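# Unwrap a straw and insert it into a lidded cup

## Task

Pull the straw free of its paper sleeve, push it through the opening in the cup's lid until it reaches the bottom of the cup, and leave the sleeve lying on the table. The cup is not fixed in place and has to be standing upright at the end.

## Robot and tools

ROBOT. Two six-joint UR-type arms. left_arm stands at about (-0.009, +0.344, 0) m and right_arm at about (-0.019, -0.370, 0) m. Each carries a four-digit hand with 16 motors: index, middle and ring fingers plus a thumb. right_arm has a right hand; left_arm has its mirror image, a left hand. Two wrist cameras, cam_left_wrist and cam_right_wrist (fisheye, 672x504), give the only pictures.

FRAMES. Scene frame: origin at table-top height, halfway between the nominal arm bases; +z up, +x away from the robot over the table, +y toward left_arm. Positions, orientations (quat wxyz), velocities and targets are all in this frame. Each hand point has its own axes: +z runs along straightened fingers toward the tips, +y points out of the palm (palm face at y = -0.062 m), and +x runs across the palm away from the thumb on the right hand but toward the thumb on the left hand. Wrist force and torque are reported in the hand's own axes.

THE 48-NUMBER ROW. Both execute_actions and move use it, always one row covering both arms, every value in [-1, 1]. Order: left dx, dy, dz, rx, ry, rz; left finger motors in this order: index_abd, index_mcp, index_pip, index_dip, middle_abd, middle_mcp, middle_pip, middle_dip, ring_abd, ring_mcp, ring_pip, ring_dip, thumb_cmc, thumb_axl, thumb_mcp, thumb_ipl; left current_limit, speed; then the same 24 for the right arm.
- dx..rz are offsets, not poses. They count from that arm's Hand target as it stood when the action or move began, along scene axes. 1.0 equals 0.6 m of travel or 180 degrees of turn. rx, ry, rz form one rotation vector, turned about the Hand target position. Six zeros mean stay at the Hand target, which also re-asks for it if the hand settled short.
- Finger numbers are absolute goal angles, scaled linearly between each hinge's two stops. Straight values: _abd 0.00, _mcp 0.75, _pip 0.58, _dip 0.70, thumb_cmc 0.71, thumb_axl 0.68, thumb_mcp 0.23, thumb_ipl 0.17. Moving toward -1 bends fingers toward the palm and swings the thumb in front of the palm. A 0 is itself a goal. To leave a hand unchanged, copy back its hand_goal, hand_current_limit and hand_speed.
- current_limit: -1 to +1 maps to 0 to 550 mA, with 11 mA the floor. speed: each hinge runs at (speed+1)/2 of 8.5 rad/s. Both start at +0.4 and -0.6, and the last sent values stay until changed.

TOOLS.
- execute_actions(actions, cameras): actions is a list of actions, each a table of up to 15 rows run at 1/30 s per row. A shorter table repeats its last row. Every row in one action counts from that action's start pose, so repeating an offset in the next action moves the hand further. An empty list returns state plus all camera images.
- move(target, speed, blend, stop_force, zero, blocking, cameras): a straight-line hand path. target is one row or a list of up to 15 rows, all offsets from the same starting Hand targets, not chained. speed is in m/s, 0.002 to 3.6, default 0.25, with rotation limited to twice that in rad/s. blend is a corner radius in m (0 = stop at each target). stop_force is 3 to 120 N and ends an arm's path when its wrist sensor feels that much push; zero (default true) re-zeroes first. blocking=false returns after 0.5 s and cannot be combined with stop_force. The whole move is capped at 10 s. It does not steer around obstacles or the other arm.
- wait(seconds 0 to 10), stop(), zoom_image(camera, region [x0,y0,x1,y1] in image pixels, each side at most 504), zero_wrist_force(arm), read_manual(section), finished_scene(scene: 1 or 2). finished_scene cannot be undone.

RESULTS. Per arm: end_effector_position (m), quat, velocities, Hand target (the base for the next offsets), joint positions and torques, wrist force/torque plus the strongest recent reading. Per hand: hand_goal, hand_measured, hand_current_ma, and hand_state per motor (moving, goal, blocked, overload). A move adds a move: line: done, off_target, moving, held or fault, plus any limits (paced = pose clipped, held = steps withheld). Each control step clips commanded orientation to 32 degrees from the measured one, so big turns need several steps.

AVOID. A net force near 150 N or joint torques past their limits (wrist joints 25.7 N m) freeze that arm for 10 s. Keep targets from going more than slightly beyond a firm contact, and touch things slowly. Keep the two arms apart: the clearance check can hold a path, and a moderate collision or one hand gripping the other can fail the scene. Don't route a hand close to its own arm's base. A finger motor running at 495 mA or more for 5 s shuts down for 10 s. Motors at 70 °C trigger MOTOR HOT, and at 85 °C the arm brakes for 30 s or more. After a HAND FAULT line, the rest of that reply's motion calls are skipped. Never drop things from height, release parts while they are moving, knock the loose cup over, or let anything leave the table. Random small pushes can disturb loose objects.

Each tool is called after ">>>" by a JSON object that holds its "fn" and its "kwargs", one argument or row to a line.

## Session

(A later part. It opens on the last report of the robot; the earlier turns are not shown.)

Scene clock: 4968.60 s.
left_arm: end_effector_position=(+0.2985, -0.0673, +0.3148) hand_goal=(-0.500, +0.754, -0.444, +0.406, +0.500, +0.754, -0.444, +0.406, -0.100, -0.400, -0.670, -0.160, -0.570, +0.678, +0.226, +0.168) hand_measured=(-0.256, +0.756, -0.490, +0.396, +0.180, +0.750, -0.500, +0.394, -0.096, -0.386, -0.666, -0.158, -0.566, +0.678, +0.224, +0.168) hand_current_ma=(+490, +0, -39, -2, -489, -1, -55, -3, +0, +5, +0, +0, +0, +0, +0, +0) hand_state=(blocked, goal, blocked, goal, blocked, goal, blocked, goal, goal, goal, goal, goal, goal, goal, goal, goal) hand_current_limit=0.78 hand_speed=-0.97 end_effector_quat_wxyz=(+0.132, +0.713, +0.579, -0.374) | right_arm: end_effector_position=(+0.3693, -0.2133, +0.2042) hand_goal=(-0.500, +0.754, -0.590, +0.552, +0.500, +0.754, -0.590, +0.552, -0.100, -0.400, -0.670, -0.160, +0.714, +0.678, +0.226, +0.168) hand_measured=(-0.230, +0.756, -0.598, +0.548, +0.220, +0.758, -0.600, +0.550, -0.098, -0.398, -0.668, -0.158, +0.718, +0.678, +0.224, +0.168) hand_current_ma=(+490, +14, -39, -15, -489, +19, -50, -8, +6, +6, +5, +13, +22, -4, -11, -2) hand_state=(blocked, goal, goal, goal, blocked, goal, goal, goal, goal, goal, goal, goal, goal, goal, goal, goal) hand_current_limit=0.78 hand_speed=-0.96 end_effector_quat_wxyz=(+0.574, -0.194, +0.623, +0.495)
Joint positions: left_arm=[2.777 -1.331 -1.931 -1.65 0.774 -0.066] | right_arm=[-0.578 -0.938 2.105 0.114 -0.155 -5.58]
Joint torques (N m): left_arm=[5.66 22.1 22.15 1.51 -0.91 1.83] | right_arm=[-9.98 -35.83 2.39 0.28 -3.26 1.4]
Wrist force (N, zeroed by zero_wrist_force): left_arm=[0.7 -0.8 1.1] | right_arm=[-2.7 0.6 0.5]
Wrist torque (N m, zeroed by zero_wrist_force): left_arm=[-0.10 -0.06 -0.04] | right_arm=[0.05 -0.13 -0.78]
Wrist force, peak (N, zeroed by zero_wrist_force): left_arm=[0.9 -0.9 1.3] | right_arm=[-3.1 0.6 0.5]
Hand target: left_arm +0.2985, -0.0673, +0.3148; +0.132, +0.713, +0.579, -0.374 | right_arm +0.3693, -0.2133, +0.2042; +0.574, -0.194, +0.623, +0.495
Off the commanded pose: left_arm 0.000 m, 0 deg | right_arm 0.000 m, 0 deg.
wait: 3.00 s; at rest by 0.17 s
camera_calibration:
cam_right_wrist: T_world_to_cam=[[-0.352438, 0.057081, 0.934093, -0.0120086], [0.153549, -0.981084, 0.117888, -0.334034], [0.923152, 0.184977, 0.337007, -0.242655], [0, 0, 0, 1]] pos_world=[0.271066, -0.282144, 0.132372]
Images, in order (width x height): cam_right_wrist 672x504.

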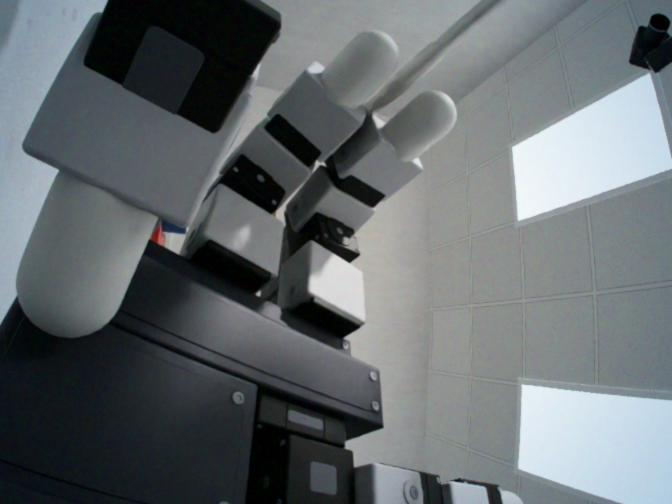

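>>> {"fn": "wait", "kwargs": {
  "seconds": 0,
  "cameras": ["all"]
}}

>>> {"fn": "zoom_image", "kwargs": {
  "camera": "cam_left_wrist",
  "region": [180, 0, 360, 150]
}}

>>> {"fn": "zoom_image", "kwargs": {
  "camera": "cam_right_wrist",
  "region": [320, 60, 420, 140]
}}

Scene clock: 4978.80 s.
left_arm: end_effector_position=(+0.2985, -0.0673, +0.3148) hand_goal=(-0.500, +0.754, -0.444, +0.406, +0.500, +0.754, -0.444, +0.406, -0.100, -0.400, -0.670, -0.160, -0.570, +0.678, +0.226, +0.168) hand_measured=(-0.256, +0.756, -0.490, +0.396, +0.180, +0.750, -0.500, +0.394, -0.096, -0.386, -0.666, -0.158, -0.566, +0.678, +0.224, +0.168) hand_current_ma=(+490, +0, -39, -2, -489, -1, -55, -3, +0, +5, +0, +0, +0, +0, +0, +0) hand_state=(blocked, goal, blocked, goal, blocked, goal, blocked, goal, goal, goal, goal, goal, goal, goal, goal, goal) hand_current_limit=0.78 hand_speed=-0.97 end_effector_quat_wxyz=(+0.132, +0.713, +0.579, -0.374) | right_arm: end_effector_position=(+0.3693, -0.2133, +0.2042) hand_goal=(-0.500, +0.754, -0.590, +0.552, +0.500, +0.754, -0.590, +0.552, -0.100, -0.400, -0.670, -0.160, +0.714, +0.678, +0.226, +0.168) hand_measured=(-0.230, +0.756, -0.598, +0.548, +0.220, +0.758, -0.600, +0.550, -0.098, -0.398, -0.668, -0.158, +0.718, +0.678, +0.224, +0.168) hand_current_ma=(+490, +14, -39, -15, -489, +19, -50, -8, +6, +6, +5, +13, +22, -4, -11, -2) hand_state=(blocked, goal, goal, goal, blocked, goal, goal, goal, goal, goal, goal, goal, goal, goal, goal, goal) hand_current_limit=0.78 hand_speed=-0.96 end_effector_quat_wxyz=(+0.574, -0.194, +0.623, +0.495)
Joint positions: left_arm=[2.777 -1.331 -1.931 -1.65 0.774 -0.066] | right_arm=[-0.578 -0.938 2.105 0.114 -0.155 -5.58]
Joint torques (N m): left_arm=[5.88 21.74 22.33 1.6 -1.12 1.76] | right_arm=[-7.84 -35.76 2.12 0.46 -2.91 1.36]
Wrist force (N, zeroed by zero_wrist_force): left_arm=[0.7 -0.9 1.0] | right_arm=[-2.4 0.7 0.2]
Wrist torque (N m, zeroed by zero_wrist_force): left_arm=[-0.12 -0.06 -0.04] | right_arm=[0.09 -0.16 -0.76]
Wrist force, peak (N, zeroed by zero_wrist_force): left_arm=[0.8 -0.6 1.5] | right_arm=[-3.2 0.7 0.3]
Hand target: left_arm +0.2985, -0.0673, +0.3148; +0.132, +0.713, +0.579, -0.374 | right_arm +0.3693, -0.2133, +0.2042; +0.574, -0.194, +0.623, +0.495
Off the commanded pose: left_arm 0.000 m, 0 deg | right_arm 0.000 m, 0 deg.
camera_calibration:
cam_left_wrist: T_world_to_cam=[[-0.618365, -0.404258, 0.673944, -0.0816843], [-0.201769, 0.910474, 0.361008, -0.0393485], [-0.759549, 0.0872542, -0.644572, 0.566249], [0, 0, 0, 1]] pos_world=[0.371644, -0.0466034, 0.434244]
cam_right_wrist: T_world_to_cam=[[-0.352438, 0.057081, 0.934093, -0.0120086], [0.153549, -0.981084, 0.117888, -0.334034], [0.923152, 0.184977, 0.337007, -0.242655], [0, 0, 0, 1]] pos_world=[0.271066, -0.282144, 0.132372]

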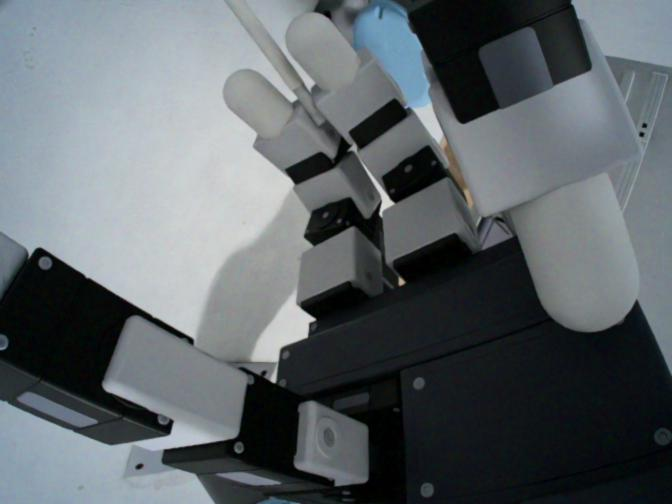

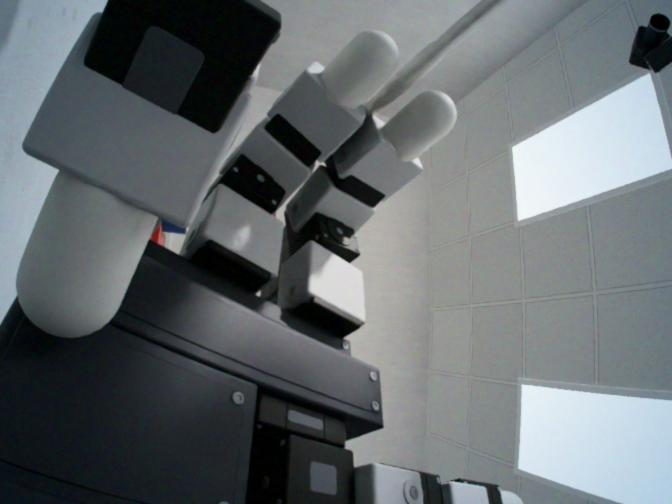

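Scaled by 2.800 from the camera's 672x504 image, which has a finer 960x720 frame.

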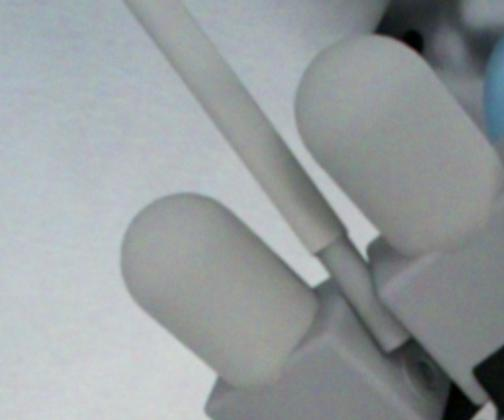

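Scaled by 5.040 from the camera's 672x504 image, which has a finer 960x720 frame.

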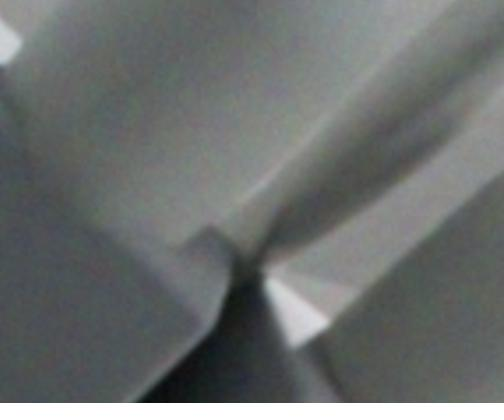

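>>> {"fn": "move", "kwargs": {
  "target": [0,0,0,0,0,0,-0.5,0.754,-0.444,0.406,0.5,0.754,-0.444,0.406,-0.1,-0.4,-0.67,-0.16,-0.57,0.678,0.226,0.168,0.78,-0.97,0,0,0,0,0,0,0.08,0.754,-0.591,0.551,-0.08,0.754,-0.591,0.551,-0.1,-0.4,-0.67,-0.16,0.714,0.678,0.226,0.168,0.4,-0.97]
}}

>>> {"fn": "wait", "kwargs": {
  "seconds": 3
}}

>>> {"fn": "move", "kwargs": {
  "target": [0,0,0,0,0,0,-0.5,0.754,-0.444,0.406,0.5,0.754,-0.444,0.406,-0.1,-0.4,-0.67,-0.16,-0.57,0.678,0.226,0.168,0.78,-0.97,0.0178,0.0103,0.0055,0,0,0,0.08,0.754,-0.591,0.551,-0.08,0.754,-0.591,0.551,-0.1,-0.4,-0.67,-0.16,0.714,0.678,0.226,0.168,0.4,-0.97],
  "speed": 0.015,
  "stop_force": 4,
  "cameras": ["cam_right_wrist"]
}}

>>> {"fn": "zoom_image", "kwargs": {
  "camera": "cam_right_wrist",
  "region": [300, 60, 420, 170]
}}

Scene clock: 5000.90 s.
left_arm: end_effector_position=(+0.2985, -0.0673, +0.3148) hand_goal=(-0.500, +0.754, -0.444, +0.406, +0.500, +0.754, -0.444, +0.406, -0.100, -0.400, -0.670, -0.160, -0.570, +0.678, +0.226, +0.168) hand_measured=(-0.256, +0.756, -0.490, +0.396, +0.180, +0.750, -0.500, +0.394, -0.096, -0.386, -0.666, -0.158, -0.566, +0.678, +0.224, +0.168) hand_current_ma=(+490, +0, -39, -2, -489, -1, -55, -3, +0, +5, +0, +0, +0, +0, +0, +0) hand_state=(blocked, goal, blocked, goal, blocked, goal, blocked, goal, goal, goal, goal, goal, goal, goal, goal, goal) hand_current_limit=0.78 hand_speed=-0.97 end_effector_quat_wxyz=(+0.132, +0.713, +0.579, -0.374) | right_arm: end_effector_position=(+0.3693, -0.2133, +0.2042) hand_goal=(+0.080, +0.754, -0.590, +0.552, -0.080, +0.754, -0.590, +0.552, -0.100, -0.400, -0.670, -0.160, +0.714, +0.678, +0.226, +0.168) hand_measured=(-0.228, +0.756, -0.598, +0.548, +0.216, +0.758, -0.600, +0.550, -0.098, -0.398, -0.668, -0.158, +0.718, +0.678, +0.224, +0.168) hand_current_ma=(+163, +14, -39, -15, -170, +19, -50, -8, +6, +6, +5, +13, +22, -4, -11, -2) hand_state=(moving, goal, goal, goal, moving, goal, goal, goal, goal, goal, goal, goal, goal, goal, goal, goal) hand_current_limit=0.40 hand_speed=-0.97 end_effector_quat_wxyz=(+0.574, -0.194, +0.623, +0.495)
Joint positions: left_arm=[2.777 -1.331 -1.931 -1.65 0.774 -0.066] | right_arm=[-0.578 -0.938 2.105 0.114 -0.155 -5.58]
Joint torques (N m): left_arm=[5.9 21.92 21.29 1.53 -0.9 1.86] | right_arm=[-8.03 -34.29 1.47 0.97 -2.94 1.37]
Wrist force (N, zeroed by zero_wrist_force): left_arm=[0.7 -0.6 1.1] | right_arm=[-2.6 0.7 0.3]
Wrist torque (N m, zeroed by zero_wrist_force): left_arm=[-0.09 -0.06 -0.04] | right_arm=[0.08 -0.15 -0.76]
Wrist force, peak (N, zeroed by zero_wrist_force): left_arm=[0.9 -0.8 1.5] | right_arm=[-3.1 0.6 0.5]
Hand target: left_arm +0.2985, -0.0673, +0.3148; +0.132, +0.713, +0.579, -0.374 | right_arm +0.3693, -0.2133, +0.2042; +0.574, -0.194, +0.623, +0.495
Off the commanded pose: left_arm 0.000 m, 0 deg | right_arm 0.000 m, 0 deg.
move: done

Scene clock: 5003.90 s.
left_arm: end_effector_position=(+0.2985, -0.0673, +0.3148) hand_goal=(-0.500, +0.754, -0.444, +0.406, +0.500, +0.754, -0.444, +0.406, -0.100, -0.400, -0.670, -0.160, -0.570, +0.678, +0.226, +0.168) hand_measured=(-0.256, +0.756, -0.490, +0.396, +0.180, +0.750, -0.500, +0.394, -0.096, -0.386, -0.666, -0.158, -0.566, +0.678, +0.224, +0.168) hand_current_ma=(+490, +0, -39, -2, -489, -1, -55, -3, +0, +5, +0, +0, +0, +0, +0, +0) hand_state=(blocked, goal, blocked, goal, blocked, goal, blocked, goal, goal, goal, goal, goal, goal, goal, goal, goal) hand_current_limit=0.78 hand_speed=-0.97 end_effector_quat_wxyz=(+0.132, +0.713, +0.579, -0.374) | right_arm: end_effector_position=(+0.3693, -0.2133, +0.2042) hand_goal=(+0.080, +0.754, -0.590, +0.552, -0.080, +0.754, -0.590, +0.552, -0.100, -0.400, -0.670, -0.160, +0.714, +0.678, +0.226, +0.168) hand_measured=(+0.072, +0.756, -0.592, +0.548, -0.078, +0.758, -0.592, +0.550, -0.098, -0.398, -0.668, -0.158, +0.718, +0.678, +0.224, +0.168) hand_current_ma=(-36, +14, -13, -15, +4, +19, -14, -8, +6, +6, +5, +13, +22, -4, -11, -2) hand_state=(goal, goal, goal, goal, goal, goal, goal, goal, goal, goal, goal, goal, goal, goal, goal, goal) hand_current_limit=0.40 hand_speed=-0.97 end_effector_quat_wxyz=(+0.574, -0.194, +0.623, +0.495)
Joint positions: left_arm=[2.777 -1.331 -1.931 -1.65 0.774 -0.066] | right_arm=[-0.578 -0.938 2.105 0.114 -0.155 -5.58]
Joint torques (N m): left_arm=[5.64 21.33 20.71 1.67 -0.91 1.92] | right_arm=[-6.24 -34.01 0.93 1.16 -2.93 1.33]
Wrist force (N, zeroed by zero_wrist_force): left_arm=[0.7 -0.2 1.2] | right_arm=[-2.7 1.0 0.8]
Wrist torque (N m, zeroed by zero_wrist_force): left_arm=[-0.11 -0.05 -0.05] | right_arm=[0.00 -0.15 -0.77]
Wrist force, peak (N, zeroed by zero_wrist_force): left_arm=[0.9 -0.4 1.5] | right_arm=[-3.1 1.3 0.2]
Hand target: left_arm +0.2985, -0.0673, +0.3148; +0.132, +0.713, +0.579, -0.374 | right_arm +0.3693, -0.2133, +0.2042; +0.574, -0.194, +0.623, +0.495
Off the commanded pose: left_arm 0.000 m, 0 deg | right_arm 0.000 m, 0 deg.
wait: 3.00 s; no rest

Scene clock: 5005.93 s.
left_arm: end_effector_position=(+0.2985, -0.0673, +0.3148) hand_goal=(-0.500, +0.754, -0.444, +0.406, +0.500, +0.754, -0.444, +0.406, -0.100, -0.400, -0.670, -0.160, -0.570, +0.678, +0.226, +0.168) hand_measured=(-0.256, +0.756, -0.490, +0.396, +0.180, +0.750, -0.500, +0.394, -0.096, -0.386, -0.666, -0.158, -0.566, +0.678, +0.224, +0.168) hand_current_ma=(+490, +0, -39, -2, -489, -1, -55, -3, +0, +5, +0, +0, +0, +0, +0, +0) hand_state=(blocked, goal, blocked, goal, blocked, goal, blocked, goal, goal, goal, goal, goal, goal, goal, goal, goal) hand_current_limit=0.78 hand_speed=-0.97 end_effector_quat_wxyz=(+0.132, +0.713, +0.579, -0.374) | right_arm: end_effector_position=(+0.3800, -0.2071, +0.2075) hand_goal=(+0.080, +0.754, -0.590, +0.552, -0.080, +0.754, -0.590, +0.552, -0.100, -0.400, -0.670, -0.160, +0.714, +0.678, +0.226, +0.168) hand_measured=(+0.072, +0.756, -0.592, +0.548, -0.080, +0.758, -0.592, +0.550, -0.098, -0.398, -0.668, -0.158, +0.718, +0.678, +0.224, +0.168) hand_current_ma=(-35, +14, -13, -15, +4, +19, -14, -8, +6, +6, +5, +13, +22, -4, -11, -2) hand_state=(goal, goal, goal, goal, goal, goal, goal, goal, goal, goal, goal, goal, goal, goal, goal, goal) hand_current_limit=0.40 hand_speed=-0.97 end_effector_quat_wxyz=(+0.574, -0.194, +0.623, +0.495)
Joint positions: left_arm=[2.777 -1.331 -1.931 -1.65 0.774 -0.066] | right_arm=[-0.543 -0.877 2.061 0.322 -0.149 -5.808]
Joint torques (N m): left_arm=[5.83 21.43 20.45 1.74 -1.09 2.06] | right_arm=[8.14 -23.65 -13.09 5.81 -3.42 -1.55]
Wrist force (N, zeroed by zero_wrist_force): left_arm=[0.9 0.2 1.3] | right_arm=[-2.8 1.0 0.7]
Wrist torque (N m, zeroed by zero_wrist_force): left_arm=[-0.07 -0.07 -0.05] | right_arm=[0.02 -0.14 -0.68]
Wrist force, peak (N, zeroed by zero_wrist_force): left_arm=[0.9 -0.2 1.6] | right_arm=[-3.0 1.3 0.6]
Hand target: left_arm +0.2985, -0.0673, +0.3148; +0.132, +0.713, +0.579, -0.374 | right_arm +0.3800, -0.2071, +0.2075; +0.574, -0.194, +0.623, +0.495
Off the commanded pose: left_arm 0.000 m, 0 deg | right_arm 0.000 m, 0 deg.
move: done
camera_calibration:
cam_right_wrist: T_world_to_cam=[[-0.352438, 0.057081, 0.934093, -0.0117092], [0.153549, -0.981084, 0.117888, -0.329968], [0.923152, 0.184977, 0.337007, -0.254699], [0, 0, 0, 1]] pos_world=[0.281666, -0.275944, 0.135672]
Images, in order (width x height): cam_right_wrist 672x504.

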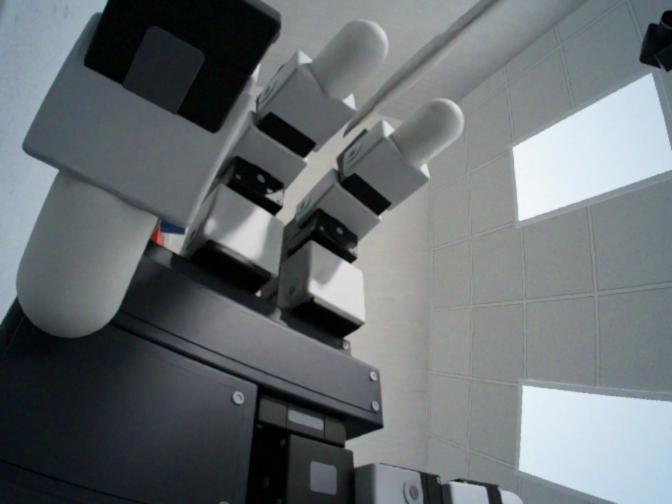

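Scaled by 4.200 from the camera's 672x504 image, which has a finer 960x720 frame.

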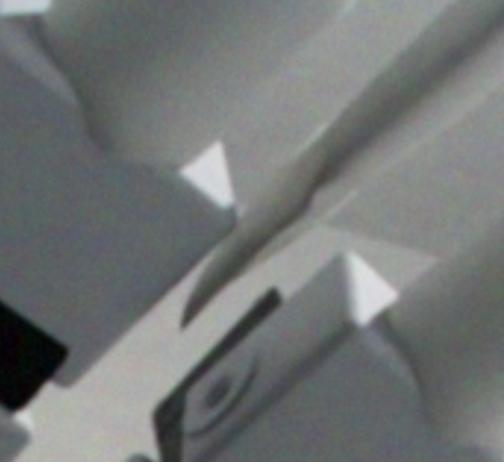

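>>> {"fn": "move", "kwargs": {
  "target": [0,0,0,0,0,0,-0.5,0.754,-0.444,0.406,0.5,0.754,-0.444,0.406,-0.1,-0.4,-0.67,-0.16,-0.57,0.678,0.226,0.168,0.78,-0.97,0,0,0,0,0,0,-0.5,0.754,-0.591,0.551,0.5,0.754,-0.591,0.551,-0.1,-0.4,-0.67,-0.16,0.714,0.678,0.226,0.168,0.78,-0.96]
}}

>>> {"fn": "wait", "kwargs": {
  "seconds": 3,
  "cameras": ["cam_right_wrist"]
}}

>>> {"fn": "zoom_image", "kwargs": {
  "camera": "cam_right_wrist",
  "region": [300, 60, 420, 170]
}}

Scene clock: 5017.40 s.
left_arm: end_effector_position=(+0.2985, -0.0673, +0.3148) hand_goal=(-0.500, +0.754, -0.444, +0.406, +0.500, +0.754, -0.444, +0.406, -0.100, -0.400, -0.670, -0.160, -0.570, +0.678, +0.226, +0.168) hand_measured=(-0.256, +0.756, -0.490, +0.396, +0.180, +0.750, -0.500, +0.394, -0.096, -0.386, -0.666, -0.158, -0.566, +0.678, +0.224, +0.168) hand_current_ma=(+490, +0, -39, -2, -489, -1, -55, -3, +0, +5, +0, +0, +0, +0, +0, +0) hand_state=(blocked, goal, blocked, goal, blocked, goal, blocked, goal, goal, goal, goal, goal, goal, goal, goal, goal) hand_current_limit=0.78 hand_speed=-0.97 end_effector_quat_wxyz=(+0.132, +0.713, +0.579, -0.374) | right_arm: end_effector_position=(+0.3800, -0.2071, +0.2075) hand_goal=(-0.500, +0.754, -0.590, +0.552, +0.500, +0.754, -0.590, +0.552, -0.100, -0.400, -0.670, -0.160, +0.714, +0.678, +0.226, +0.168) hand_measured=(-0.220, +0.756, -0.592, +0.548, +0.210, +0.758, -0.592, +0.550, -0.098, -0.398, -0.668, -0.158, +0.718, +0.678, +0.224, +0.168) hand_current_ma=(+154, +14, -13, -15, -200, +19, -14, -8, +6, +6, +5, +13, +22, -4, -11, -2) hand_state=(moving, goal, goal, goal, moving, goal, goal, goal, goal, goal, goal, goal, goal, goal, goal, goal) hand_current_limit=0.78 hand_speed=-0.96 end_effector_quat_wxyz=(+0.574, -0.194, +0.623, +0.495)
Joint positions: left_arm=[2.777 -1.331 -1.931 -1.65 0.774 -0.066] | right_arm=[-0.543 -0.877 2.061 0.322 -0.149 -5.808]
Joint torques (N m): left_arm=[5.61 21.62 20.69 1.78 -1.1 1.88] | right_arm=[8.25 -23.93 -12.76 5.66 -3.35 -1.42]
Wrist force (N, zeroed by zero_wrist_force): left_arm=[0.8 -0.3 1.2] | right_arm=[-2.8 1.1 0.5]
Wrist torque (N m, zeroed by zero_wrist_force): left_arm=[-0.12 -0.08 -0.01] | right_arm=[0.05 -0.11 -0.69]
Wrist force, peak (N, zeroed by zero_wrist_force): left_arm=[0.8 -0.3 1.5] | right_arm=[-3.3 1.1 0.8]
Hand target: left_arm +0.2985, -0.0673, +0.3148; +0.132, +0.713, +0.579, -0.374 | right_arm +0.3800, -0.2071, +0.2075; +0.574, -0.194, +0.623, +0.495
Off the commanded pose: left_arm 0.000 m, 0 deg | right_arm 0.000 m, 0 deg.
move: done

Scene clock: 5020.40 s.
left_arm: end_effector_position=(+0.2985, -0.0673, +0.3148) hand_goal=(-0.500, +0.754, -0.444, +0.406, +0.500, +0.754, -0.444, +0.406, -0.100, -0.400, -0.670, -0.160, -0.570, +0.678, +0.226, +0.168) hand_measured=(-0.256, +0.756, -0.490, +0.396, +0.180, +0.750, -0.500, +0.394, -0.096, -0.386, -0.666, -0.158, -0.566, +0.678, +0.224, +0.168) hand_current_ma=(+490, +0, -39, -2, -489, -1, -55, -3, +0, +5, +0, +0, +0, +0, +0, +0) hand_state=(blocked, goal, blocked, goal, blocked, goal, blocked, goal, goal, goal, goal, goal, goal, goal, goal, goal) hand_current_limit=0.78 hand_speed=-0.97 end_effector_quat_wxyz=(+0.132, +0.713, +0.579, -0.374) | right_arm: end_effector_position=(+0.3800, -0.2071, +0.2075) hand_goal=(-0.500, +0.754, -0.590, +0.552, +0.500, +0.754, -0.590, +0.552, -0.100, -0.400, -0.670, -0.160, +0.714, +0.678, +0.226, +0.168) hand_measured=(-0.232, +0.756, -0.596, +0.548, +0.218, +0.758, -0.598, +0.550, -0.098, -0.398, -0.668, -0.158, +0.718, +0.678, +0.224, +0.168) hand_current_ma=(+489, +14, -31, -15, -489, +19, -41, -8, +6, +6, +5, +13, +22, -4, -11, -2) hand_state=(blocked, goal, goal, goal, blocked, goal, goal, goal, goal, goal, goal, goal, goal, goal, goal, goal) hand_current_limit=0.78 hand_speed=-0.96 end_effector_quat_wxyz=(+0.574, -0.194, +0.623, +0.495)
Joint positions: left_arm=[2.777 -1.331 -1.931 -1.65 0.774 -0.066] | right_arm=[-0.543 -0.877 2.061 0.322 -0.149 -5.808]
Joint torques (N m): left_arm=[5.45 21.98 20.26 1.78 -1.04 1.96] | right_arm=[8.32 -24.09 -13.85 5.84 -3.38 -1.38]
Wrist force (N, zeroed by zero_wrist_force): left_arm=[0.6 -0.6 1.3] | right_arm=[-2.8 1.1 0.5]
Wrist torque (N m, zeroed by zero_wrist_force): left_arm=[-0.16 -0.05 -0.03] | right_arm=[0.06 -0.11 -0.68]
Wrist force, peak (N, zeroed by zero_wrist_force): left_arm=[0.8 -0.2 1.6] | right_arm=[-3.1 1.1 0.3]
Hand target: left_arm +0.2985, -0.0673, +0.3148; +0.132, +0.713, +0.579, -0.374 | right_arm +0.3800, -0.2071, +0.2075; +0.574, -0.194, +0.623, +0.495
Off the commanded pose: left_arm 0.000 m, 0 deg | right_arm 0.000 m, 0 deg.
wait: 3.00 s; at rest by 0.17 s
camera_calibration:
cam_right_wrist: T_world_to_cam=[[-0.352438, 0.057081, 0.934093, -0.0117092], [0.153549, -0.981084, 0.117888, -0.329968], [0.923152, 0.184977, 0.337007, -0.254699], [0, 0, 0, 1]] pos_world=[0.281666, -0.275944, 0.135672]
Images, in order (width x height): cam_right_wrist 672x504.

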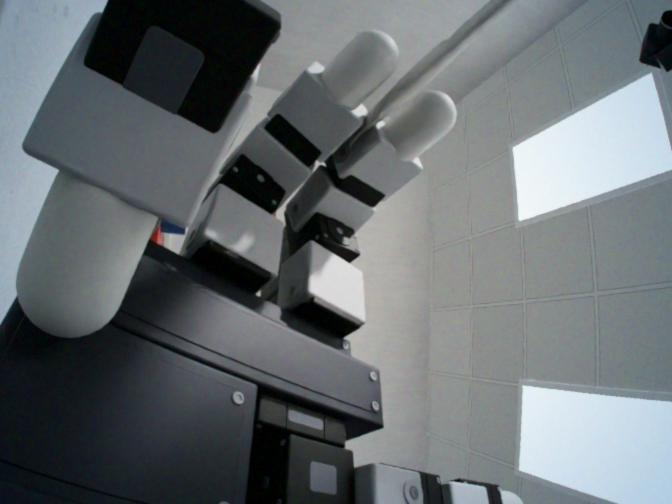

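Scaled by 4.200 from the camera's 672x504 image, which has a finer 960x720 frame.

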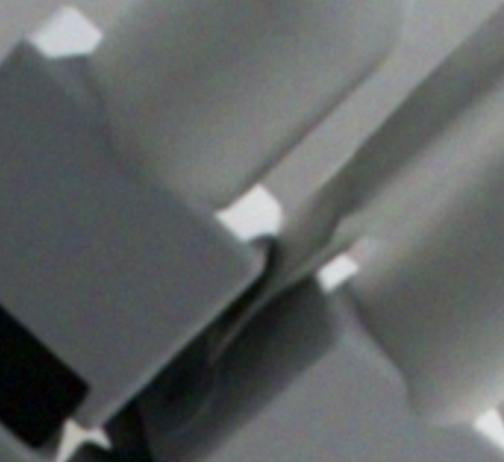

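>>> {"fn": "move", "kwargs": {
  "target": [0,0,0,0,0,0,-0.5,0.754,-0.444,0.406,0.5,0.754,-0.444,0.406,-0.1,-0.4,-0.67,-0.16,-0.57,0.678,0.226,0.168,0.78,-0.97,0,0,0,0,0,0,0.0,0.754,-0.591,0.551,0.0,0.754,-0.591,0.551,-0.1,-0.4,-0.67,-0.16,0.714,0.678,0.226,0.168,0.4,-0.97]
}}

>>> {"fn": "wait", "kwargs": {
  "seconds": 2.5
}}

>>> {"fn": "move", "kwargs": {
  "target": [0,0,0,0,0,0,-0.5,0.754,-0.444,0.406,0.5,0.754,-0.444,0.406,-0.1,-0.4,-0.67,-0.16,-0.57,0.678,0.226,0.168,0.78,-0.97,-0.0053,-0.0083,-0.0017,0,0,0,0.0,0.754,-0.591,0.551,0.0,0.754,-0.591,0.551,-0.1,-0.4,-0.67,-0.16,0.714,0.678,0.226,0.168,0.4,-0.97],
  "speed": 0.015,
  "cameras": ["cam_right_wrist"]
}}

>>> {"fn": "zoom_image", "kwargs": {
  "camera": "cam_right_wrist",
  "region": [300, 60, 420, 170]
}}

>>> {"fn": "move", "kwargs": {
  "target": [0,0,0,0,0,0,-0.5,0.754,-0.444,0.406,0.5,0.754,-0.444,0.406,-0.1,-0.4,-0.67,-0.16,-0.57,0.678,0.226,0.168,0.78,-0.97,0,0,0,0,0,0,-0.5,0.754,-0.591,0.551,0.5,0.754,-0.591,0.551,-0.1,-0.4,-0.67,-0.16,0.714,0.678,0.226,0.168,0.78,-0.96]
}}

>>> {"fn": "wait", "kwargs": {
  "seconds": 2.5,
  "cameras": ["cam_right_wrist"]
}}

>>> {"fn": "zoom_image", "kwargs": {
  "camera": "cam_right_wrist",
  "region": [300, 60, 420, 170]
}}

Scene clock: 5040.83 s.
left_arm: end_effector_position=(+0.2985, -0.0673, +0.3148) hand_goal=(-0.500, +0.754, -0.444, +0.406, +0.500, +0.754, -0.444, +0.406, -0.100, -0.400, -0.670, -0.160, -0.570, +0.678, +0.226, +0.168) hand_measured=(-0.256, +0.756, -0.490, +0.396, +0.180, +0.750, -0.500, +0.394, -0.096, -0.386, -0.666, -0.158, -0.566, +0.678, +0.224, +0.168) hand_current_ma=(+490, +0, -39, -2, -489, -1, -55, -3, +0, +5, +0, +0, +0, +0, +0, +0) hand_state=(blocked, goal, blocked, goal, blocked, goal, blocked, goal, goal, goal, goal, goal, goal, goal, goal, goal) hand_current_limit=0.78 hand_speed=-0.97 end_effector_quat_wxyz=(+0.132, +0.713, +0.579, -0.374) | right_arm: end_effector_position=(+0.3800, -0.2071, +0.2075) hand_goal=(+0.000, +0.754, -0.590, +0.552, +0.000, +0.754, -0.590, +0.552, -0.100, -0.400, -0.670, -0.160, +0.714, +0.678, +0.226, +0.168) hand_measured=(-0.228, +0.756, -0.596, +0.548, +0.216, +0.758, -0.598, +0.550, -0.098, -0.398, -0.668, -0.158, +0.718, +0.678, +0.224, +0.168) hand_current_ma=(+162, +14, -31, -15, -169, +19, -41, -8, +6, +6, +5, +13, +22, -4, -11, -2) hand_state=(moving, goal, goal, goal, moving, goal, goal, goal, goal, goal, goal, goal, goal, goal, goal, goal) hand_current_limit=0.40 hand_speed=-0.97 end_effector_quat_wxyz=(+0.574, -0.194, +0.623, +0.495)
Joint positions: left_arm=[2.777 -1.331 -1.931 -1.65 0.774 -0.066] | right_arm=[-0.543 -0.877 2.061 0.322 -0.149 -5.808]
Joint torques (N m): left_arm=[4.84 22.1 19.64 1.73 -1.15 1.88] | right_arm=[7.73 -24.42 -12.71 5.9 -3.48 -1.45]
Wrist force (N, zeroed by zero_wrist_force): left_arm=[0.6 -0.5 1.3] | right_arm=[-2.9 1.1 0.4]
Wrist torque (N m, zeroed by zero_wrist_force): left_arm=[-0.16 -0.04 -0.03] | right_arm=[0.07 -0.09 -0.69]
Wrist force, peak (N, zeroed by zero_wrist_force): left_arm=[0.7 -0.3 1.6] | right_arm=[-3.1 1.2 0.6]
Hand target: left_arm +0.2985, -0.0673, +0.3148; +0.132, +0.713, +0.579, -0.374 | right_arm +0.3800, -0.2071, +0.2075; +0.574, -0.194, +0.623, +0.495
Off the commanded pose: left_arm 0.000 m, 0 deg | right_arm 0.000 m, 0 deg.
move: done

Scene clock: 5043.33 s.
left_arm: end_effector_position=(+0.2985, -0.0673, +0.3148) hand_goal=(-0.500, +0.754, -0.444, +0.406, +0.500, +0.754, -0.444, +0.406, -0.100, -0.400, -0.670, -0.160, -0.570, +0.678, +0.226, +0.168) hand_measured=(-0.256, +0.756, -0.490, +0.396, +0.180, +0.750, -0.500, +0.394, -0.096, -0.386, -0.666, -0.158, -0.566, +0.678, +0.224, +0.168) hand_current_ma=(+490, +0, -39, -2, -489, -1, -55, -3, +0, +5, +0, +0, +0, +0, +0, +0) hand_state=(blocked, goal, blocked, goal, blocked, goal, blocked, goal, goal, goal, goal, goal, goal, goal, goal, goal) hand_current_limit=0.78 hand_speed=-0.97 end_effector_quat_wxyz=(+0.132, +0.713, +0.579, -0.374) | right_arm: end_effector_position=(+0.3800, -0.2071, +0.2075) hand_goal=(+0.000, +0.754, -0.590, +0.552, +0.000, +0.754, -0.590, +0.552, -0.100, -0.400, -0.670, -0.160, +0.714, +0.678, +0.226, +0.168) hand_measured=(-0.008, +0.756, -0.592, +0.548, +0.002, +0.758, -0.594, +0.550, -0.098, -0.398, -0.668, -0.158, +0.718, +0.678, +0.224, +0.168) hand_current_ma=(-36, +14, -13, -15, +4, +19, -16, -8, +6, +6, +5, +13, +22, -4, -11, -2) hand_state=(goal, goal, goal, goal, goal, goal, goal, goal, goal, goal, goal, goal, goal, goal, goal, goal) hand_current_limit=0.40 hand_speed=-0.97 end_effector_quat_wxyz=(+0.574, -0.194, +0.623, +0.495)
Joint positions: left_arm=[2.777 -1.331 -1.931 -1.65 0.774 -0.066] | right_arm=[-0.543 -0.877 2.061 0.322 -0.149 -5.808]
Joint torques (N m): left_arm=[5.07 22.11 19.46 1.87 -1.18 1.83] | right_arm=[8.11 -24.22 -13.14 5.79 -3.39 -1.62]
Wrist force (N, zeroed by zero_wrist_force): left_arm=[0.7 -0.1 1.5] | right_arm=[-2.9 1.1 0.4]
Wrist torque (N m, zeroed by zero_wrist_force): left_arm=[-0.12 -0.04 -0.06] | right_arm=[0.05 -0.11 -0.68]
Wrist force, peak (N, zeroed by zero_wrist_force): left_arm=[1.1 -0.3 1.4] | right_arm=[-3.3 1.2 0.5]
Hand target: left_arm +0.2985, -0.0673, +0.3148; +0.132, +0.713, +0.579, -0.374 | right_arm +0.3800, -0.2071, +0.2075; +0.574, -0.194, +0.623, +0.495
Off the commanded pose: left_arm 0.000 m, 0 deg | right_arm 0.000 m, 0 deg.
wait: 2.50 s; at rest by 2.33 s

Scene clock: 5044.50 s.
left_arm: end_effector_position=(+0.2985, -0.0673, +0.3148) hand_goal=(-0.500, +0.754, -0.444, +0.406, +0.500, +0.754, -0.444, +0.406, -0.100, -0.400, -0.670, -0.160, -0.570, +0.678, +0.226, +0.168) hand_measured=(-0.256, +0.756, -0.490, +0.396, +0.180, +0.750, -0.500, +0.394, -0.096, -0.386, -0.666, -0.158, -0.566, +0.678, +0.224, +0.168) hand_current_ma=(+490, +0, -39, -2, -489, -1, -55, -3, +0, +5, +0, +0, +0, +0, +0, +0) hand_state=(blocked, goal, blocked, goal, blocked, goal, blocked, goal, goal, goal, goal, goal, goal, goal, goal, goal) hand_current_limit=0.78 hand_speed=-0.97 end_effector_quat_wxyz=(+0.132, +0.713, +0.579, -0.374) | right_arm: end_effector_position=(+0.3769, -0.2120, +0.2065) hand_goal=(+0.000, +0.754, -0.590, +0.552, +0.000, +0.754, -0.590, +0.552, -0.100, -0.400, -0.670, -0.160, +0.714, +0.678, +0.226, +0.168) hand_measured=(-0.008, +0.756, -0.592, +0.548, +0.002, +0.758, -0.594, +0.550, -0.098, -0.398, -0.668, -0.158, +0.718, +0.678, +0.224, +0.168) hand_current_ma=(-36, +14, -13, -15, +4, +19, -16, -8, +6, +6, +5, +13, +22, -4, -11, -2) hand_state=(goal, goal, goal, goal, goal, goal, goal, goal, goal, goal, goal, goal, goal, goal, goal, goal) hand_current_limit=0.40 hand_speed=-0.97 end_effector_quat_wxyz=(+0.574, -0.194, +0.623, +0.495)
Joint positions: left_arm=[2.777 -1.331 -1.931 -1.65 0.774 -0.066] | right_arm=[-0.561 -0.906 2.075 0.222 -0.152 -5.691]
Joint torques (N m): left_arm=[5.69 21.31 19.83 1.88 -1.11 1.85] | right_arm=[-9.96 -37.63 2.9 -0.32 -1.66 1.38]
Wrist force (N, zeroed by zero_wrist_force): left_arm=[1.0 0.2 1.2] | right_arm=[-3.0 0.9 0.7]
Wrist torque (N m, zeroed by zero_wrist_force): left_arm=[-0.05 -0.07 -0.04] | right_arm=[0.00 -0.10 -0.81]
Wrist force, peak (N, zeroed by zero_wrist_force): left_arm=[1.0 -0.1 1.5] | right_arm=[-3.2 1.2 0.7]
Hand target: left_arm +0.2985, -0.0673, +0.3148; +0.132, +0.713, +0.579, -0.374 | right_arm +0.3768, -0.2121, +0.2065; +0.574, -0.194, +0.623, +0.495
Off the commanded pose: left_arm 0.000 m, 0 deg | right_arm 0.000 m, 0 deg.
move: done
camera_calibration:
cam_right_wrist: T_world_to_cam=[[-0.352576, 0.0570351, 0.934043, -0.0115614], [0.152991, -0.981198, 0.117664, -0.333929], [0.923192, 0.184386, 0.337221, -0.250818], [0, 0, 0, 1]] pos_world=[0.278565, -0.280744, 0.134671]
Images, in order (width x height): cam_right_wrist 672x504.

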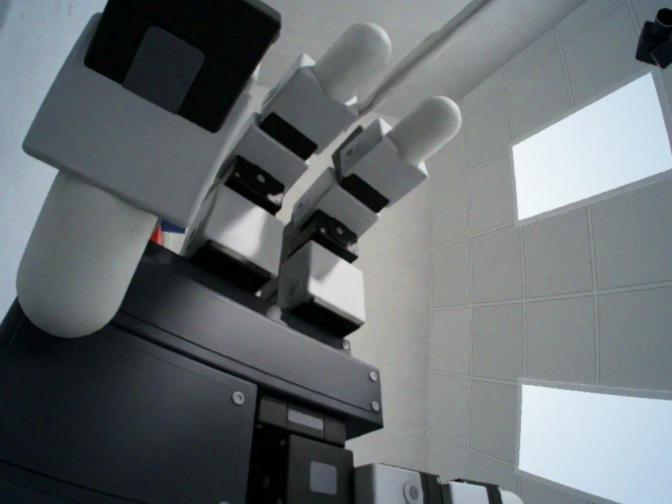

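Scaled by 4.200 from the camera's 672x504 image, which has a finer 960x720 frame.

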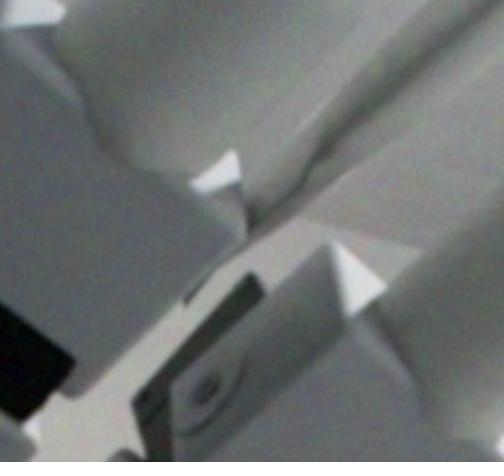

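Scene clock: 5046.63 s.
left_arm: end_effector_position=(+0.2985, -0.0673, +0.3148) hand_goal=(-0.500, +0.754, -0.444, +0.406, +0.500, +0.754, -0.444, +0.406, -0.100, -0.400, -0.670, -0.160, -0.570, +0.678, +0.226, +0.168) hand_measured=(-0.256, +0.756, -0.490, +0.396, +0.180, +0.750, -0.500, +0.394, -0.096, -0.386, -0.666, -0.158, -0.566, +0.678, +0.224, +0.168) hand_current_ma=(+490, +0, -39, -2, -489, -1, -55, -3, +0, +5, +0, +0, +0, +0, +0, +0) hand_state=(blocked, goal, blocked, goal, blocked, goal, blocked, goal, goal, goal, goal, goal, goal, goal, goal, goal) hand_current_limit=0.78 hand_speed=-0.97 end_effector_quat_wxyz=(+0.132, +0.713, +0.579, -0.374) | right_arm: end_effector_position=(+0.3769, -0.2120, +0.2065) hand_goal=(-0.500, +0.754, -0.590, +0.552, +0.500, +0.754, -0.590, +0.552, -0.100, -0.400, -0.670, -0.160, +0.714, +0.678, +0.226, +0.168) hand_measured=(-0.228, +0.756, -0.602, +0.548, +0.224, +0.758, -0.608, +0.550, -0.098, -0.398, -0.668, -0.158, +0.718, +0.678, +0.224, +0.168) hand_current_ma=(+490, +13, -57, -15, -489, +22, -98, -13, +6, +6, +5, +13, +22, -4, -11, -2) hand_state=(moving, goal, goal, goal, blocked, goal, goal, goal, goal, goal, goal, goal, goal, goal, goal, goal) hand_current_limit=0.78 hand_speed=-0.96 end_effector_quat_wxyz=(+0.574, -0.194, +0.623, +0.495)
Joint positions: left_arm=[2.777 -1.331 -1.931 -1.65 0.774 -0.066] | right_arm=[-0.561 -0.906 2.075 0.222 -0.152 -5.691]
Joint torques (N m): left_arm=[5.94 22.06 19.85 1.84 -1.04 1.8] | right_arm=[-9.27 -37.37 2 0.07 -1.21 1.65]
Wrist force (N, zeroed by zero_wrist_force): left_arm=[0.4 -0.2 1.2] | right_arm=[-3.0 0.9 0.4]
Wrist torque (N m, zeroed by zero_wrist_force): left_arm=[-0.08 -0.04 -0.04] | right_arm=[0.06 -0.08 -0.82]
Wrist force, peak (N, zeroed by zero_wrist_force): left_arm=[0.8 -0.2 1.5] | right_arm=[-3.1 1.0 0.5]
Hand target: left_arm +0.2985, -0.0673, +0.3148; +0.132, +0.713, +0.579, -0.374 | right_arm +0.3769, -0.2120, +0.2065; +0.574, -0.194, +0.623, +0.495
Off the commanded pose: left_arm 0.000 m, 0 deg | right_arm 0.000 m, 0 deg.
move: done

Scene clock: 5049.13 s.
left_arm: end_effector_position=(+0.2985, -0.0673, +0.3148) hand_goal=(-0.500, +0.754, -0.444, +0.406, +0.500, +0.754, -0.444, +0.406, -0.100, -0.400, -0.670, -0.160, -0.570, +0.678, +0.226, +0.168) hand_measured=(-0.256, +0.756, -0.490, +0.396, +0.180, +0.750, -0.500, +0.394, -0.096, -0.386, -0.666, -0.158, -0.566, +0.678, +0.224, +0.168) hand_current_ma=(+489, +0, -39, -2, -489, -1, -55, -3, +0, +5, +0, +0, +0, +0, +0, +0) hand_state=(blocked, goal, blocked, goal, blocked, goal, blocked, goal, goal, goal, goal, goal, goal, goal, goal, goal) hand_current_limit=0.78 hand_speed=-0.97 end_effector_quat_wxyz=(+0.132, +0.713, +0.579, -0.374) | right_arm: end_effector_position=(+0.3769, -0.2120, +0.2065) hand_goal=(-0.500, +0.754, -0.590, +0.552, +0.500, +0.754, -0.590, +0.552, -0.100, -0.400, -0.670, -0.160, +0.714, +0.678, +0.226, +0.168) hand_measured=(-0.228, +0.756, -0.602, +0.548, +0.224, +0.758, -0.610, +0.550, -0.098, -0.398, -0.668, -0.158, +0.718, +0.678, +0.224, +0.168) hand_current_ma=(+489, +13, -58, -15, -489, +22, -97, -13, +6, +6, +5, +13, +22, -4, -11, -2) hand_state=(blocked, goal, goal, goal, blocked, goal, goal, goal, goal, goal, goal, goal, goal, goal, goal, goal) hand_current_limit=0.78 hand_speed=-0.96 end_effector_quat_wxyz=(+0.574, -0.194, +0.623, +0.495)
Joint positions: left_arm=[2.777 -1.331 -1.931 -1.65 0.774 -0.066] | right_arm=[-0.561 -0.906 2.075 0.222 -0.152 -5.691]
Joint torques (N m): left_arm=[6.05 23.03 19.18 1.88 -1.16 2.04] | right_arm=[-9.87 -36.68 1.07 -0.07 -1.17 1.81]
Wrist force (N, zeroed by zero_wrist_force): left_arm=[0.6 -0.6 1.3] | right_arm=[-2.8 0.6 0.6]
Wrist torque (N m, zeroed by zero_wrist_force): left_arm=[-0.13 -0.06 -0.02] | right_arm=[0.00 -0.10 -0.80]
Wrist force, peak (N, zeroed by zero_wrist_force): left_arm=[0.7 -0.7 1.4] | right_arm=[-3.1 0.7 0.8]
Hand target: left_arm +0.2985, -0.0673, +0.3148; +0.132, +0.713, +0.579, -0.374 | right_arm +0.3769, -0.2120, +0.2065; +0.574, -0.194, +0.623, +0.495
Off the commanded pose: left_arm 0.000 m, 0 deg | right_arm 0.000 m, 0 deg.
wait: 2.50 s; at rest by 0.17 s
camera_calibration:
cam_right_wrist: T_world_to_cam=[[-0.35249, 0.0570536, 0.934075, -0.0115845], [0.153002, -0.981195, 0.11767, -0.333932], [0.923223, 0.184392, 0.337132, -0.250813], [0, 0, 0, 1]] pos_world=[0.278565, -0.280744, 0.134671]
Images, in order (width x height): cam_right_wrist 672x504.

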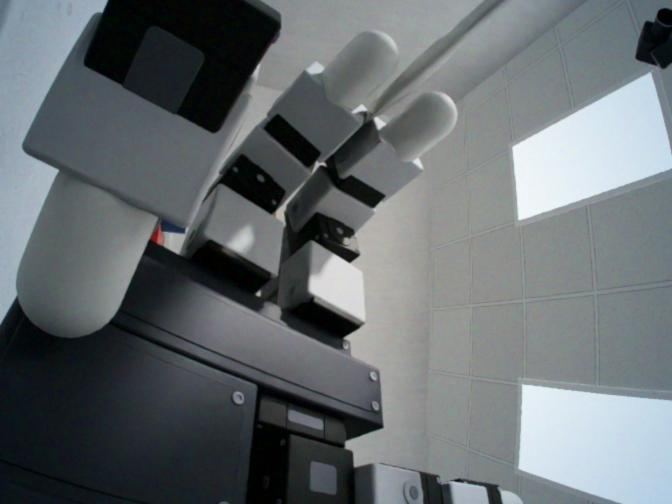

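Scaled by 4.200 from the camera's 672x504 image, which has a finer 960x720 frame.

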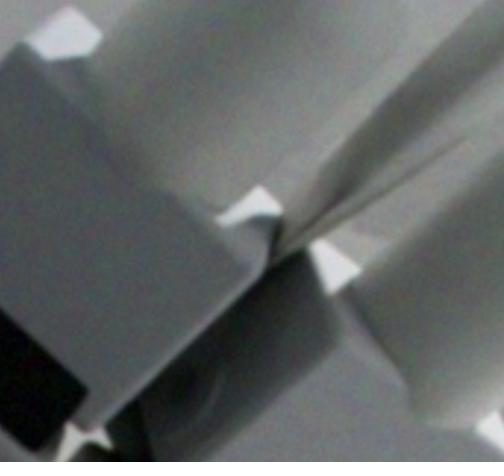

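>>> {"fn": "move", "kwargs": {
  "target": [0,0,0,0,0,0,-0.5,0.754,-0.444,0.406,0.5,0.754,-0.444,0.406,-0.1,-0.4,-0.67,-0.16,-0.57,0.678,0.226,0.168,0.78,-0.97,0.0338,-0.0181,-0.0164,0,0,0,-0.5,0.754,-0.591,0.551,0.5,0.754,-0.591,0.551,-0.1,-0.4,-0.67,-0.16,0.714,0.678,0.226,0.168,0.78,-0.96],
  "speed": 0.003,
  "stop_force": 8,
  "cameras": ["all"]
}}

>>> {"fn": "zoom_image", "kwargs": {
  "camera": "cam_right_wrist",
  "region": [300, 60, 420, 170]
}}

>>> {"fn": "zoom_image", "kwargs": {
  "camera": "cam_left_wrist",
  "region": [180, 0, 360, 150]
}}

Scene clock: 5064.83 s.
left_arm: end_effector_position=(+0.2985, -0.0673, +0.3148) hand_goal=(-0.500, +0.754, -0.444, +0.406, +0.500, +0.754, -0.444, +0.406, -0.100, -0.400, -0.670, -0.160, -0.570, +0.678, +0.226, +0.168) hand_measured=(-0.256, +0.756, -0.490, +0.396, +0.180, +0.750, -0.500, +0.394, -0.096, -0.386, -0.666, -0.158, -0.566, +0.678, +0.224, +0.168) hand_current_ma=(+489, +0, -39, -2, -489, -1, -55, -3, +0, +5, +0, +0, +0, +0, +0, +0) hand_state=(blocked, goal, blocked, goal, blocked, goal, blocked, goal, goal, goal, goal, goal, goal, goal, goal, goal) hand_current_limit=0.78 hand_speed=-0.97 end_effector_quat_wxyz=(+0.132, +0.713, +0.579, -0.374) | right_arm: end_effector_position=(+0.3972, -0.2229, +0.1966) hand_goal=(-0.500, +0.754, -0.590, +0.552, +0.500, +0.754, -0.590, +0.552, -0.100, -0.400, -0.670, -0.160, +0.714, +0.678, +0.226, +0.168) hand_measured=(-0.230, +0.752, -0.602, +0.548, +0.224, +0.754, -0.610, +0.550, -0.098, -0.398, -0.668, -0.158, +0.718, +0.678, +0.224, +0.168) hand_current_ma=(+490, -7, -58, -15, -489, +5, -103, -15, +6, +6, +5, +13, +22, -4, -11, -2) hand_state=(blocked, goal, goal, goal, blocked, goal, blocked, goal, goal, goal, goal, goal, goal, goal, goal, goal) hand_current_limit=0.78 hand_speed=-0.96 end_effector_quat_wxyz=(+0.574, -0.194, +0.623, +0.495)
Joint positions: left_arm=[2.777 -1.331 -1.931 -1.65 0.774 -0.066] | right_arm=[-0.555 -0.847 2.001 0.277 -0.151 -5.732]
Joint torques (N m): left_arm=[4.83 21.77 17.38 2.08 -1.37 1.82] | right_arm=[7.98 -24.82 -15.19 5.85 -0.66 -1.63]
Wrist force (N, zeroed by zero_wrist_force): left_arm=[0.7 0.8 1.5] | right_arm=[-3.0 2.0 0.6]
Wrist torque (N m, zeroed by zero_wrist_force): left_arm=[-0.14 -0.07 -0.02] | right_arm=[-0.01 -0.08 -0.71]
Wrist force, peak (N, zeroed by zero_wrist_force): left_arm=[0.7 1.4 1.9] | right_arm=[-3.0 2.6 0.7]
Hand target: left_arm +0.2985, -0.0673, +0.3148; +0.132, +0.713, +0.579, -0.374 | right_arm +0.3972, -0.2229, +0.1966; +0.574, -0.194, +0.623, +0.495
Off the commanded pose: left_arm 0.000 m, 0 deg | right_arm 0.000 m, 0 deg.
move: done
camera_calibration:
cam_left_wrist: T_world_to_cam=[[-0.618365, -0.404258, 0.673944, -0.0816843], [-0.201769, 0.910474, 0.361008, -0.0393485], [-0.759549, 0.0872542, -0.644572, 0.566249], [0, 0, 0, 1]] pos_world=[0.371644, -0.0466034, 0.434244]
cam_right_wrist: T_world_to_cam=[[-0.35249, 0.0570536, 0.934075, 0.00544023], [0.153002, -0.981195, 0.11767, -0.346568], [0.923223, 0.184392, 0.337132, -0.264206], [0, 0, 0, 1]] pos_world=[0.298865, -0.291644, 0.124771]

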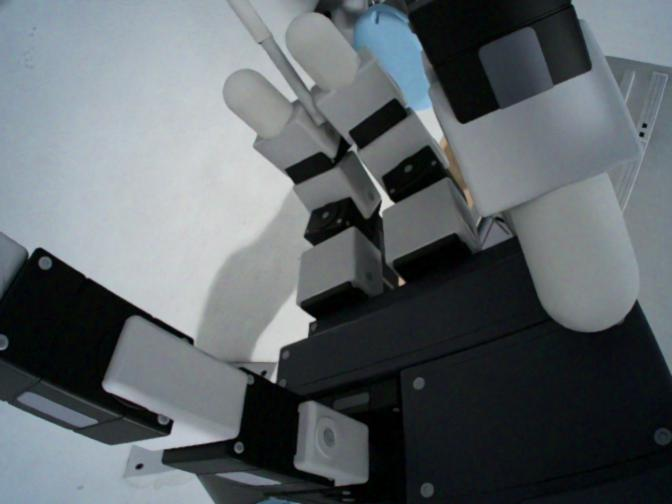

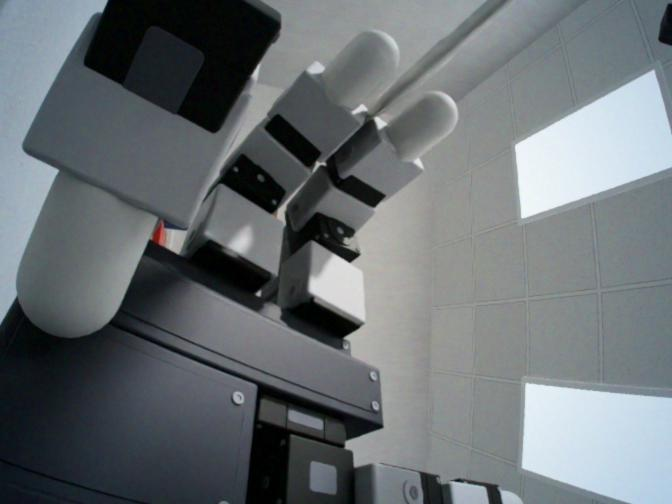

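Scaled by 4.200 from the camera's 672x504 image, which has a finer 960x720 frame.

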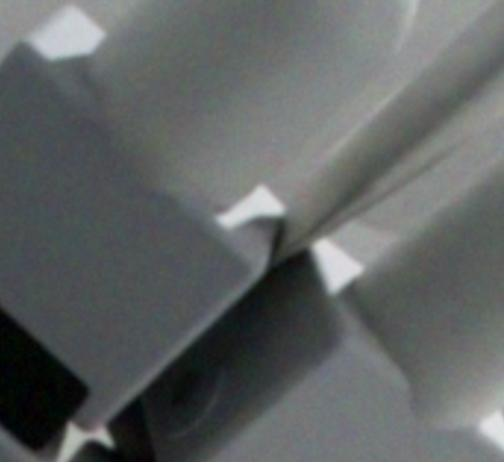

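Scaled by 2.800 from the camera's 672x504 image, which has a finer 960x720 frame.

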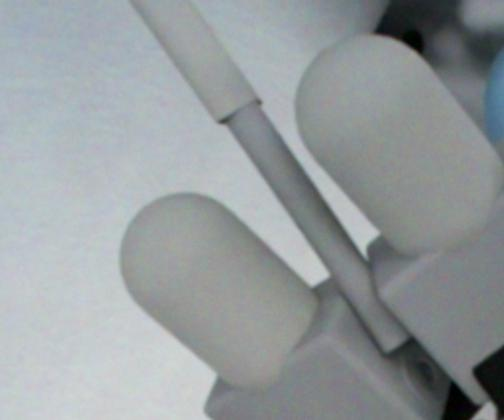

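>>> {"fn": "move", "kwargs": {
  "target": [0,0,0.11667,0,0,0,-0.5,0.754,-0.444,0.406,0.5,0.754,-0.444,0.406,-0.1,-0.40,-0.67,-0.16,-0.57,0.678,0.226,0.168,0.78,-0.97,0,0,0.11667,0,0,0,-0.5,0.754,-0.591,0.551,0.5,0.754,-0.591,0.551,-0.1,-0.40,-0.67,-0.16,0.714,0.678,0.226,0.168,0.78,-0.96],
  "speed": 0.04,
  "cameras": ["all"]
}}

Scene clock: 5105.17 s.
left_arm: end_effector_position=(+0.2985, -0.0673, +0.3847) hand_goal=(-0.500, +0.754, -0.444, +0.406, +0.500, +0.754, -0.444, +0.406, -0.100, -0.400, -0.670, -0.160, -0.570, +0.678, +0.226, +0.168) hand_measured=(-0.256, +0.756, -0.490, +0.396, +0.180, +0.750, -0.500, +0.394, -0.096, -0.386, -0.666, -0.158, -0.566, +0.678, +0.224, +0.168) hand_current_ma=(+490, +0, -39, -2, -489, -1, -55, -3, +0, +5, +0, +0, +0, +0, +0, +0) hand_state=(blocked, goal, blocked, goal, blocked, goal, blocked, goal, goal, goal, goal, goal, goal, goal, goal, goal) hand_current_limit=0.78 hand_speed=-0.97 end_effector_quat_wxyz=(+0.132, +0.713, +0.579, -0.374) | right_arm: end_effector_position=(+0.3972, -0.2229, +0.2665) hand_goal=(-0.500, +0.754, -0.590, +0.552, +0.500, +0.754, -0.590, +0.552, -0.100, -0.400, -0.670, -0.160, +0.714, +0.678, +0.226, +0.168) hand_measured=(-0.230, +0.754, -0.602, +0.548, +0.224, +0.756, -0.610, +0.550, -0.098, -0.398, -0.668, -0.158, +0.718, +0.678, +0.224, +0.168) hand_current_ma=(+490, -4, -58, -15, -489, +8, -103, -15, +6, +6, +5, +13, +22, -4, -11, -2) hand_state=(blocked, goal, goal, goal, blocked, goal, blocked, goal, goal, goal, goal, goal, goal, goal, goal, goal) hand_current_limit=0.78 hand_speed=-0.96 end_effector_quat_wxyz=(+0.574, -0.194, +0.623, +0.495)
Joint positions: left_arm=[2.777 -1.326 -1.756 -1.83 0.774 -0.066] | right_arm=[-0.555 -1.007 2.004 0.433 -0.151 -5.731]
Joint torques (N m): left_arm=[5.68 3.9 30.87 0.13 -1.02 2.16] | right_arm=[7.92 -36.72 -16.94 6.05 -0.66 -1.48]
Wrist force (N, zeroed by zero_wrist_force): left_arm=[0.4 0.5 1.3] | right_arm=[-3.0 1.7 0.7]
Wrist torque (N m, zeroed by zero_wrist_force): left_arm=[-0.14 -0.04 -0.04] | right_arm=[-0.02 -0.08 -0.71]
Wrist force, peak (N, zeroed by zero_wrist_force): left_arm=[1.0 1.0 1.8] | right_arm=[-3.2 2.2 0.6]
Hand target: left_arm +0.2985, -0.0673, +0.3848; +0.132, +0.713, +0.579, -0.374 | right_arm +0.3972, -0.2229, +0.2666; +0.574, -0.194, +0.623, +0.495
Off the commanded pose: left_arm 0.000 m, 0 deg | right_arm 0.000 m, 0 deg.
move: done
camera_calibration:
cam_left_wrist: T_world_to_cam=[[-0.618373, -0.40422, 0.673959, -0.128796], [-0.201743, 0.91049, 0.360981, -0.0645778], [-0.759549, 0.0872544, -0.644571, 0.611305], [0, 0, 0, 1]] pos_world=[0.371644, -0.0466034, 0.504144]
cam_right_wrist: T_world_to_cam=[[-0.35249, 0.0570536, 0.934075, -0.059945], [0.153002, -0.981195, 0.11767, -0.354805], [0.923223, 0.184392, 0.337132, -0.287806], [0, 0, 0, 1]] pos_world=[0.298865, -0.291644, 0.194771]

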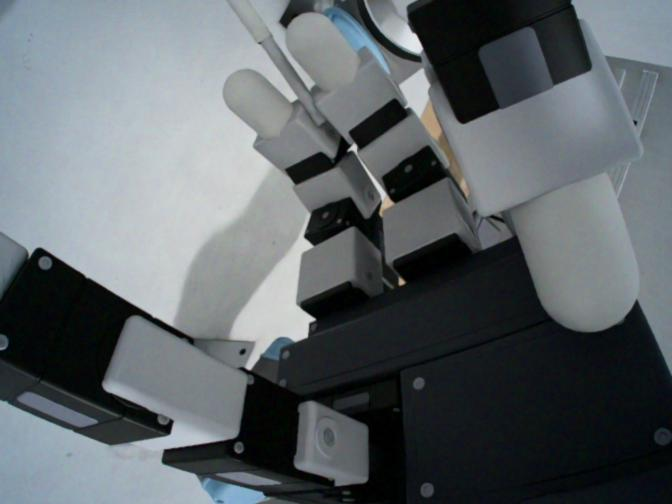

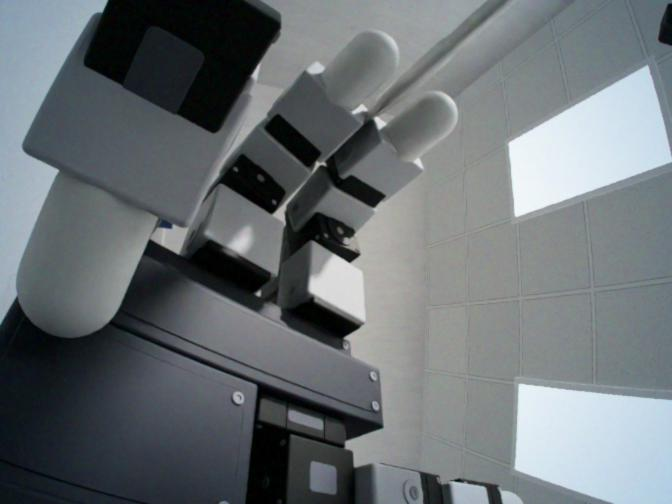

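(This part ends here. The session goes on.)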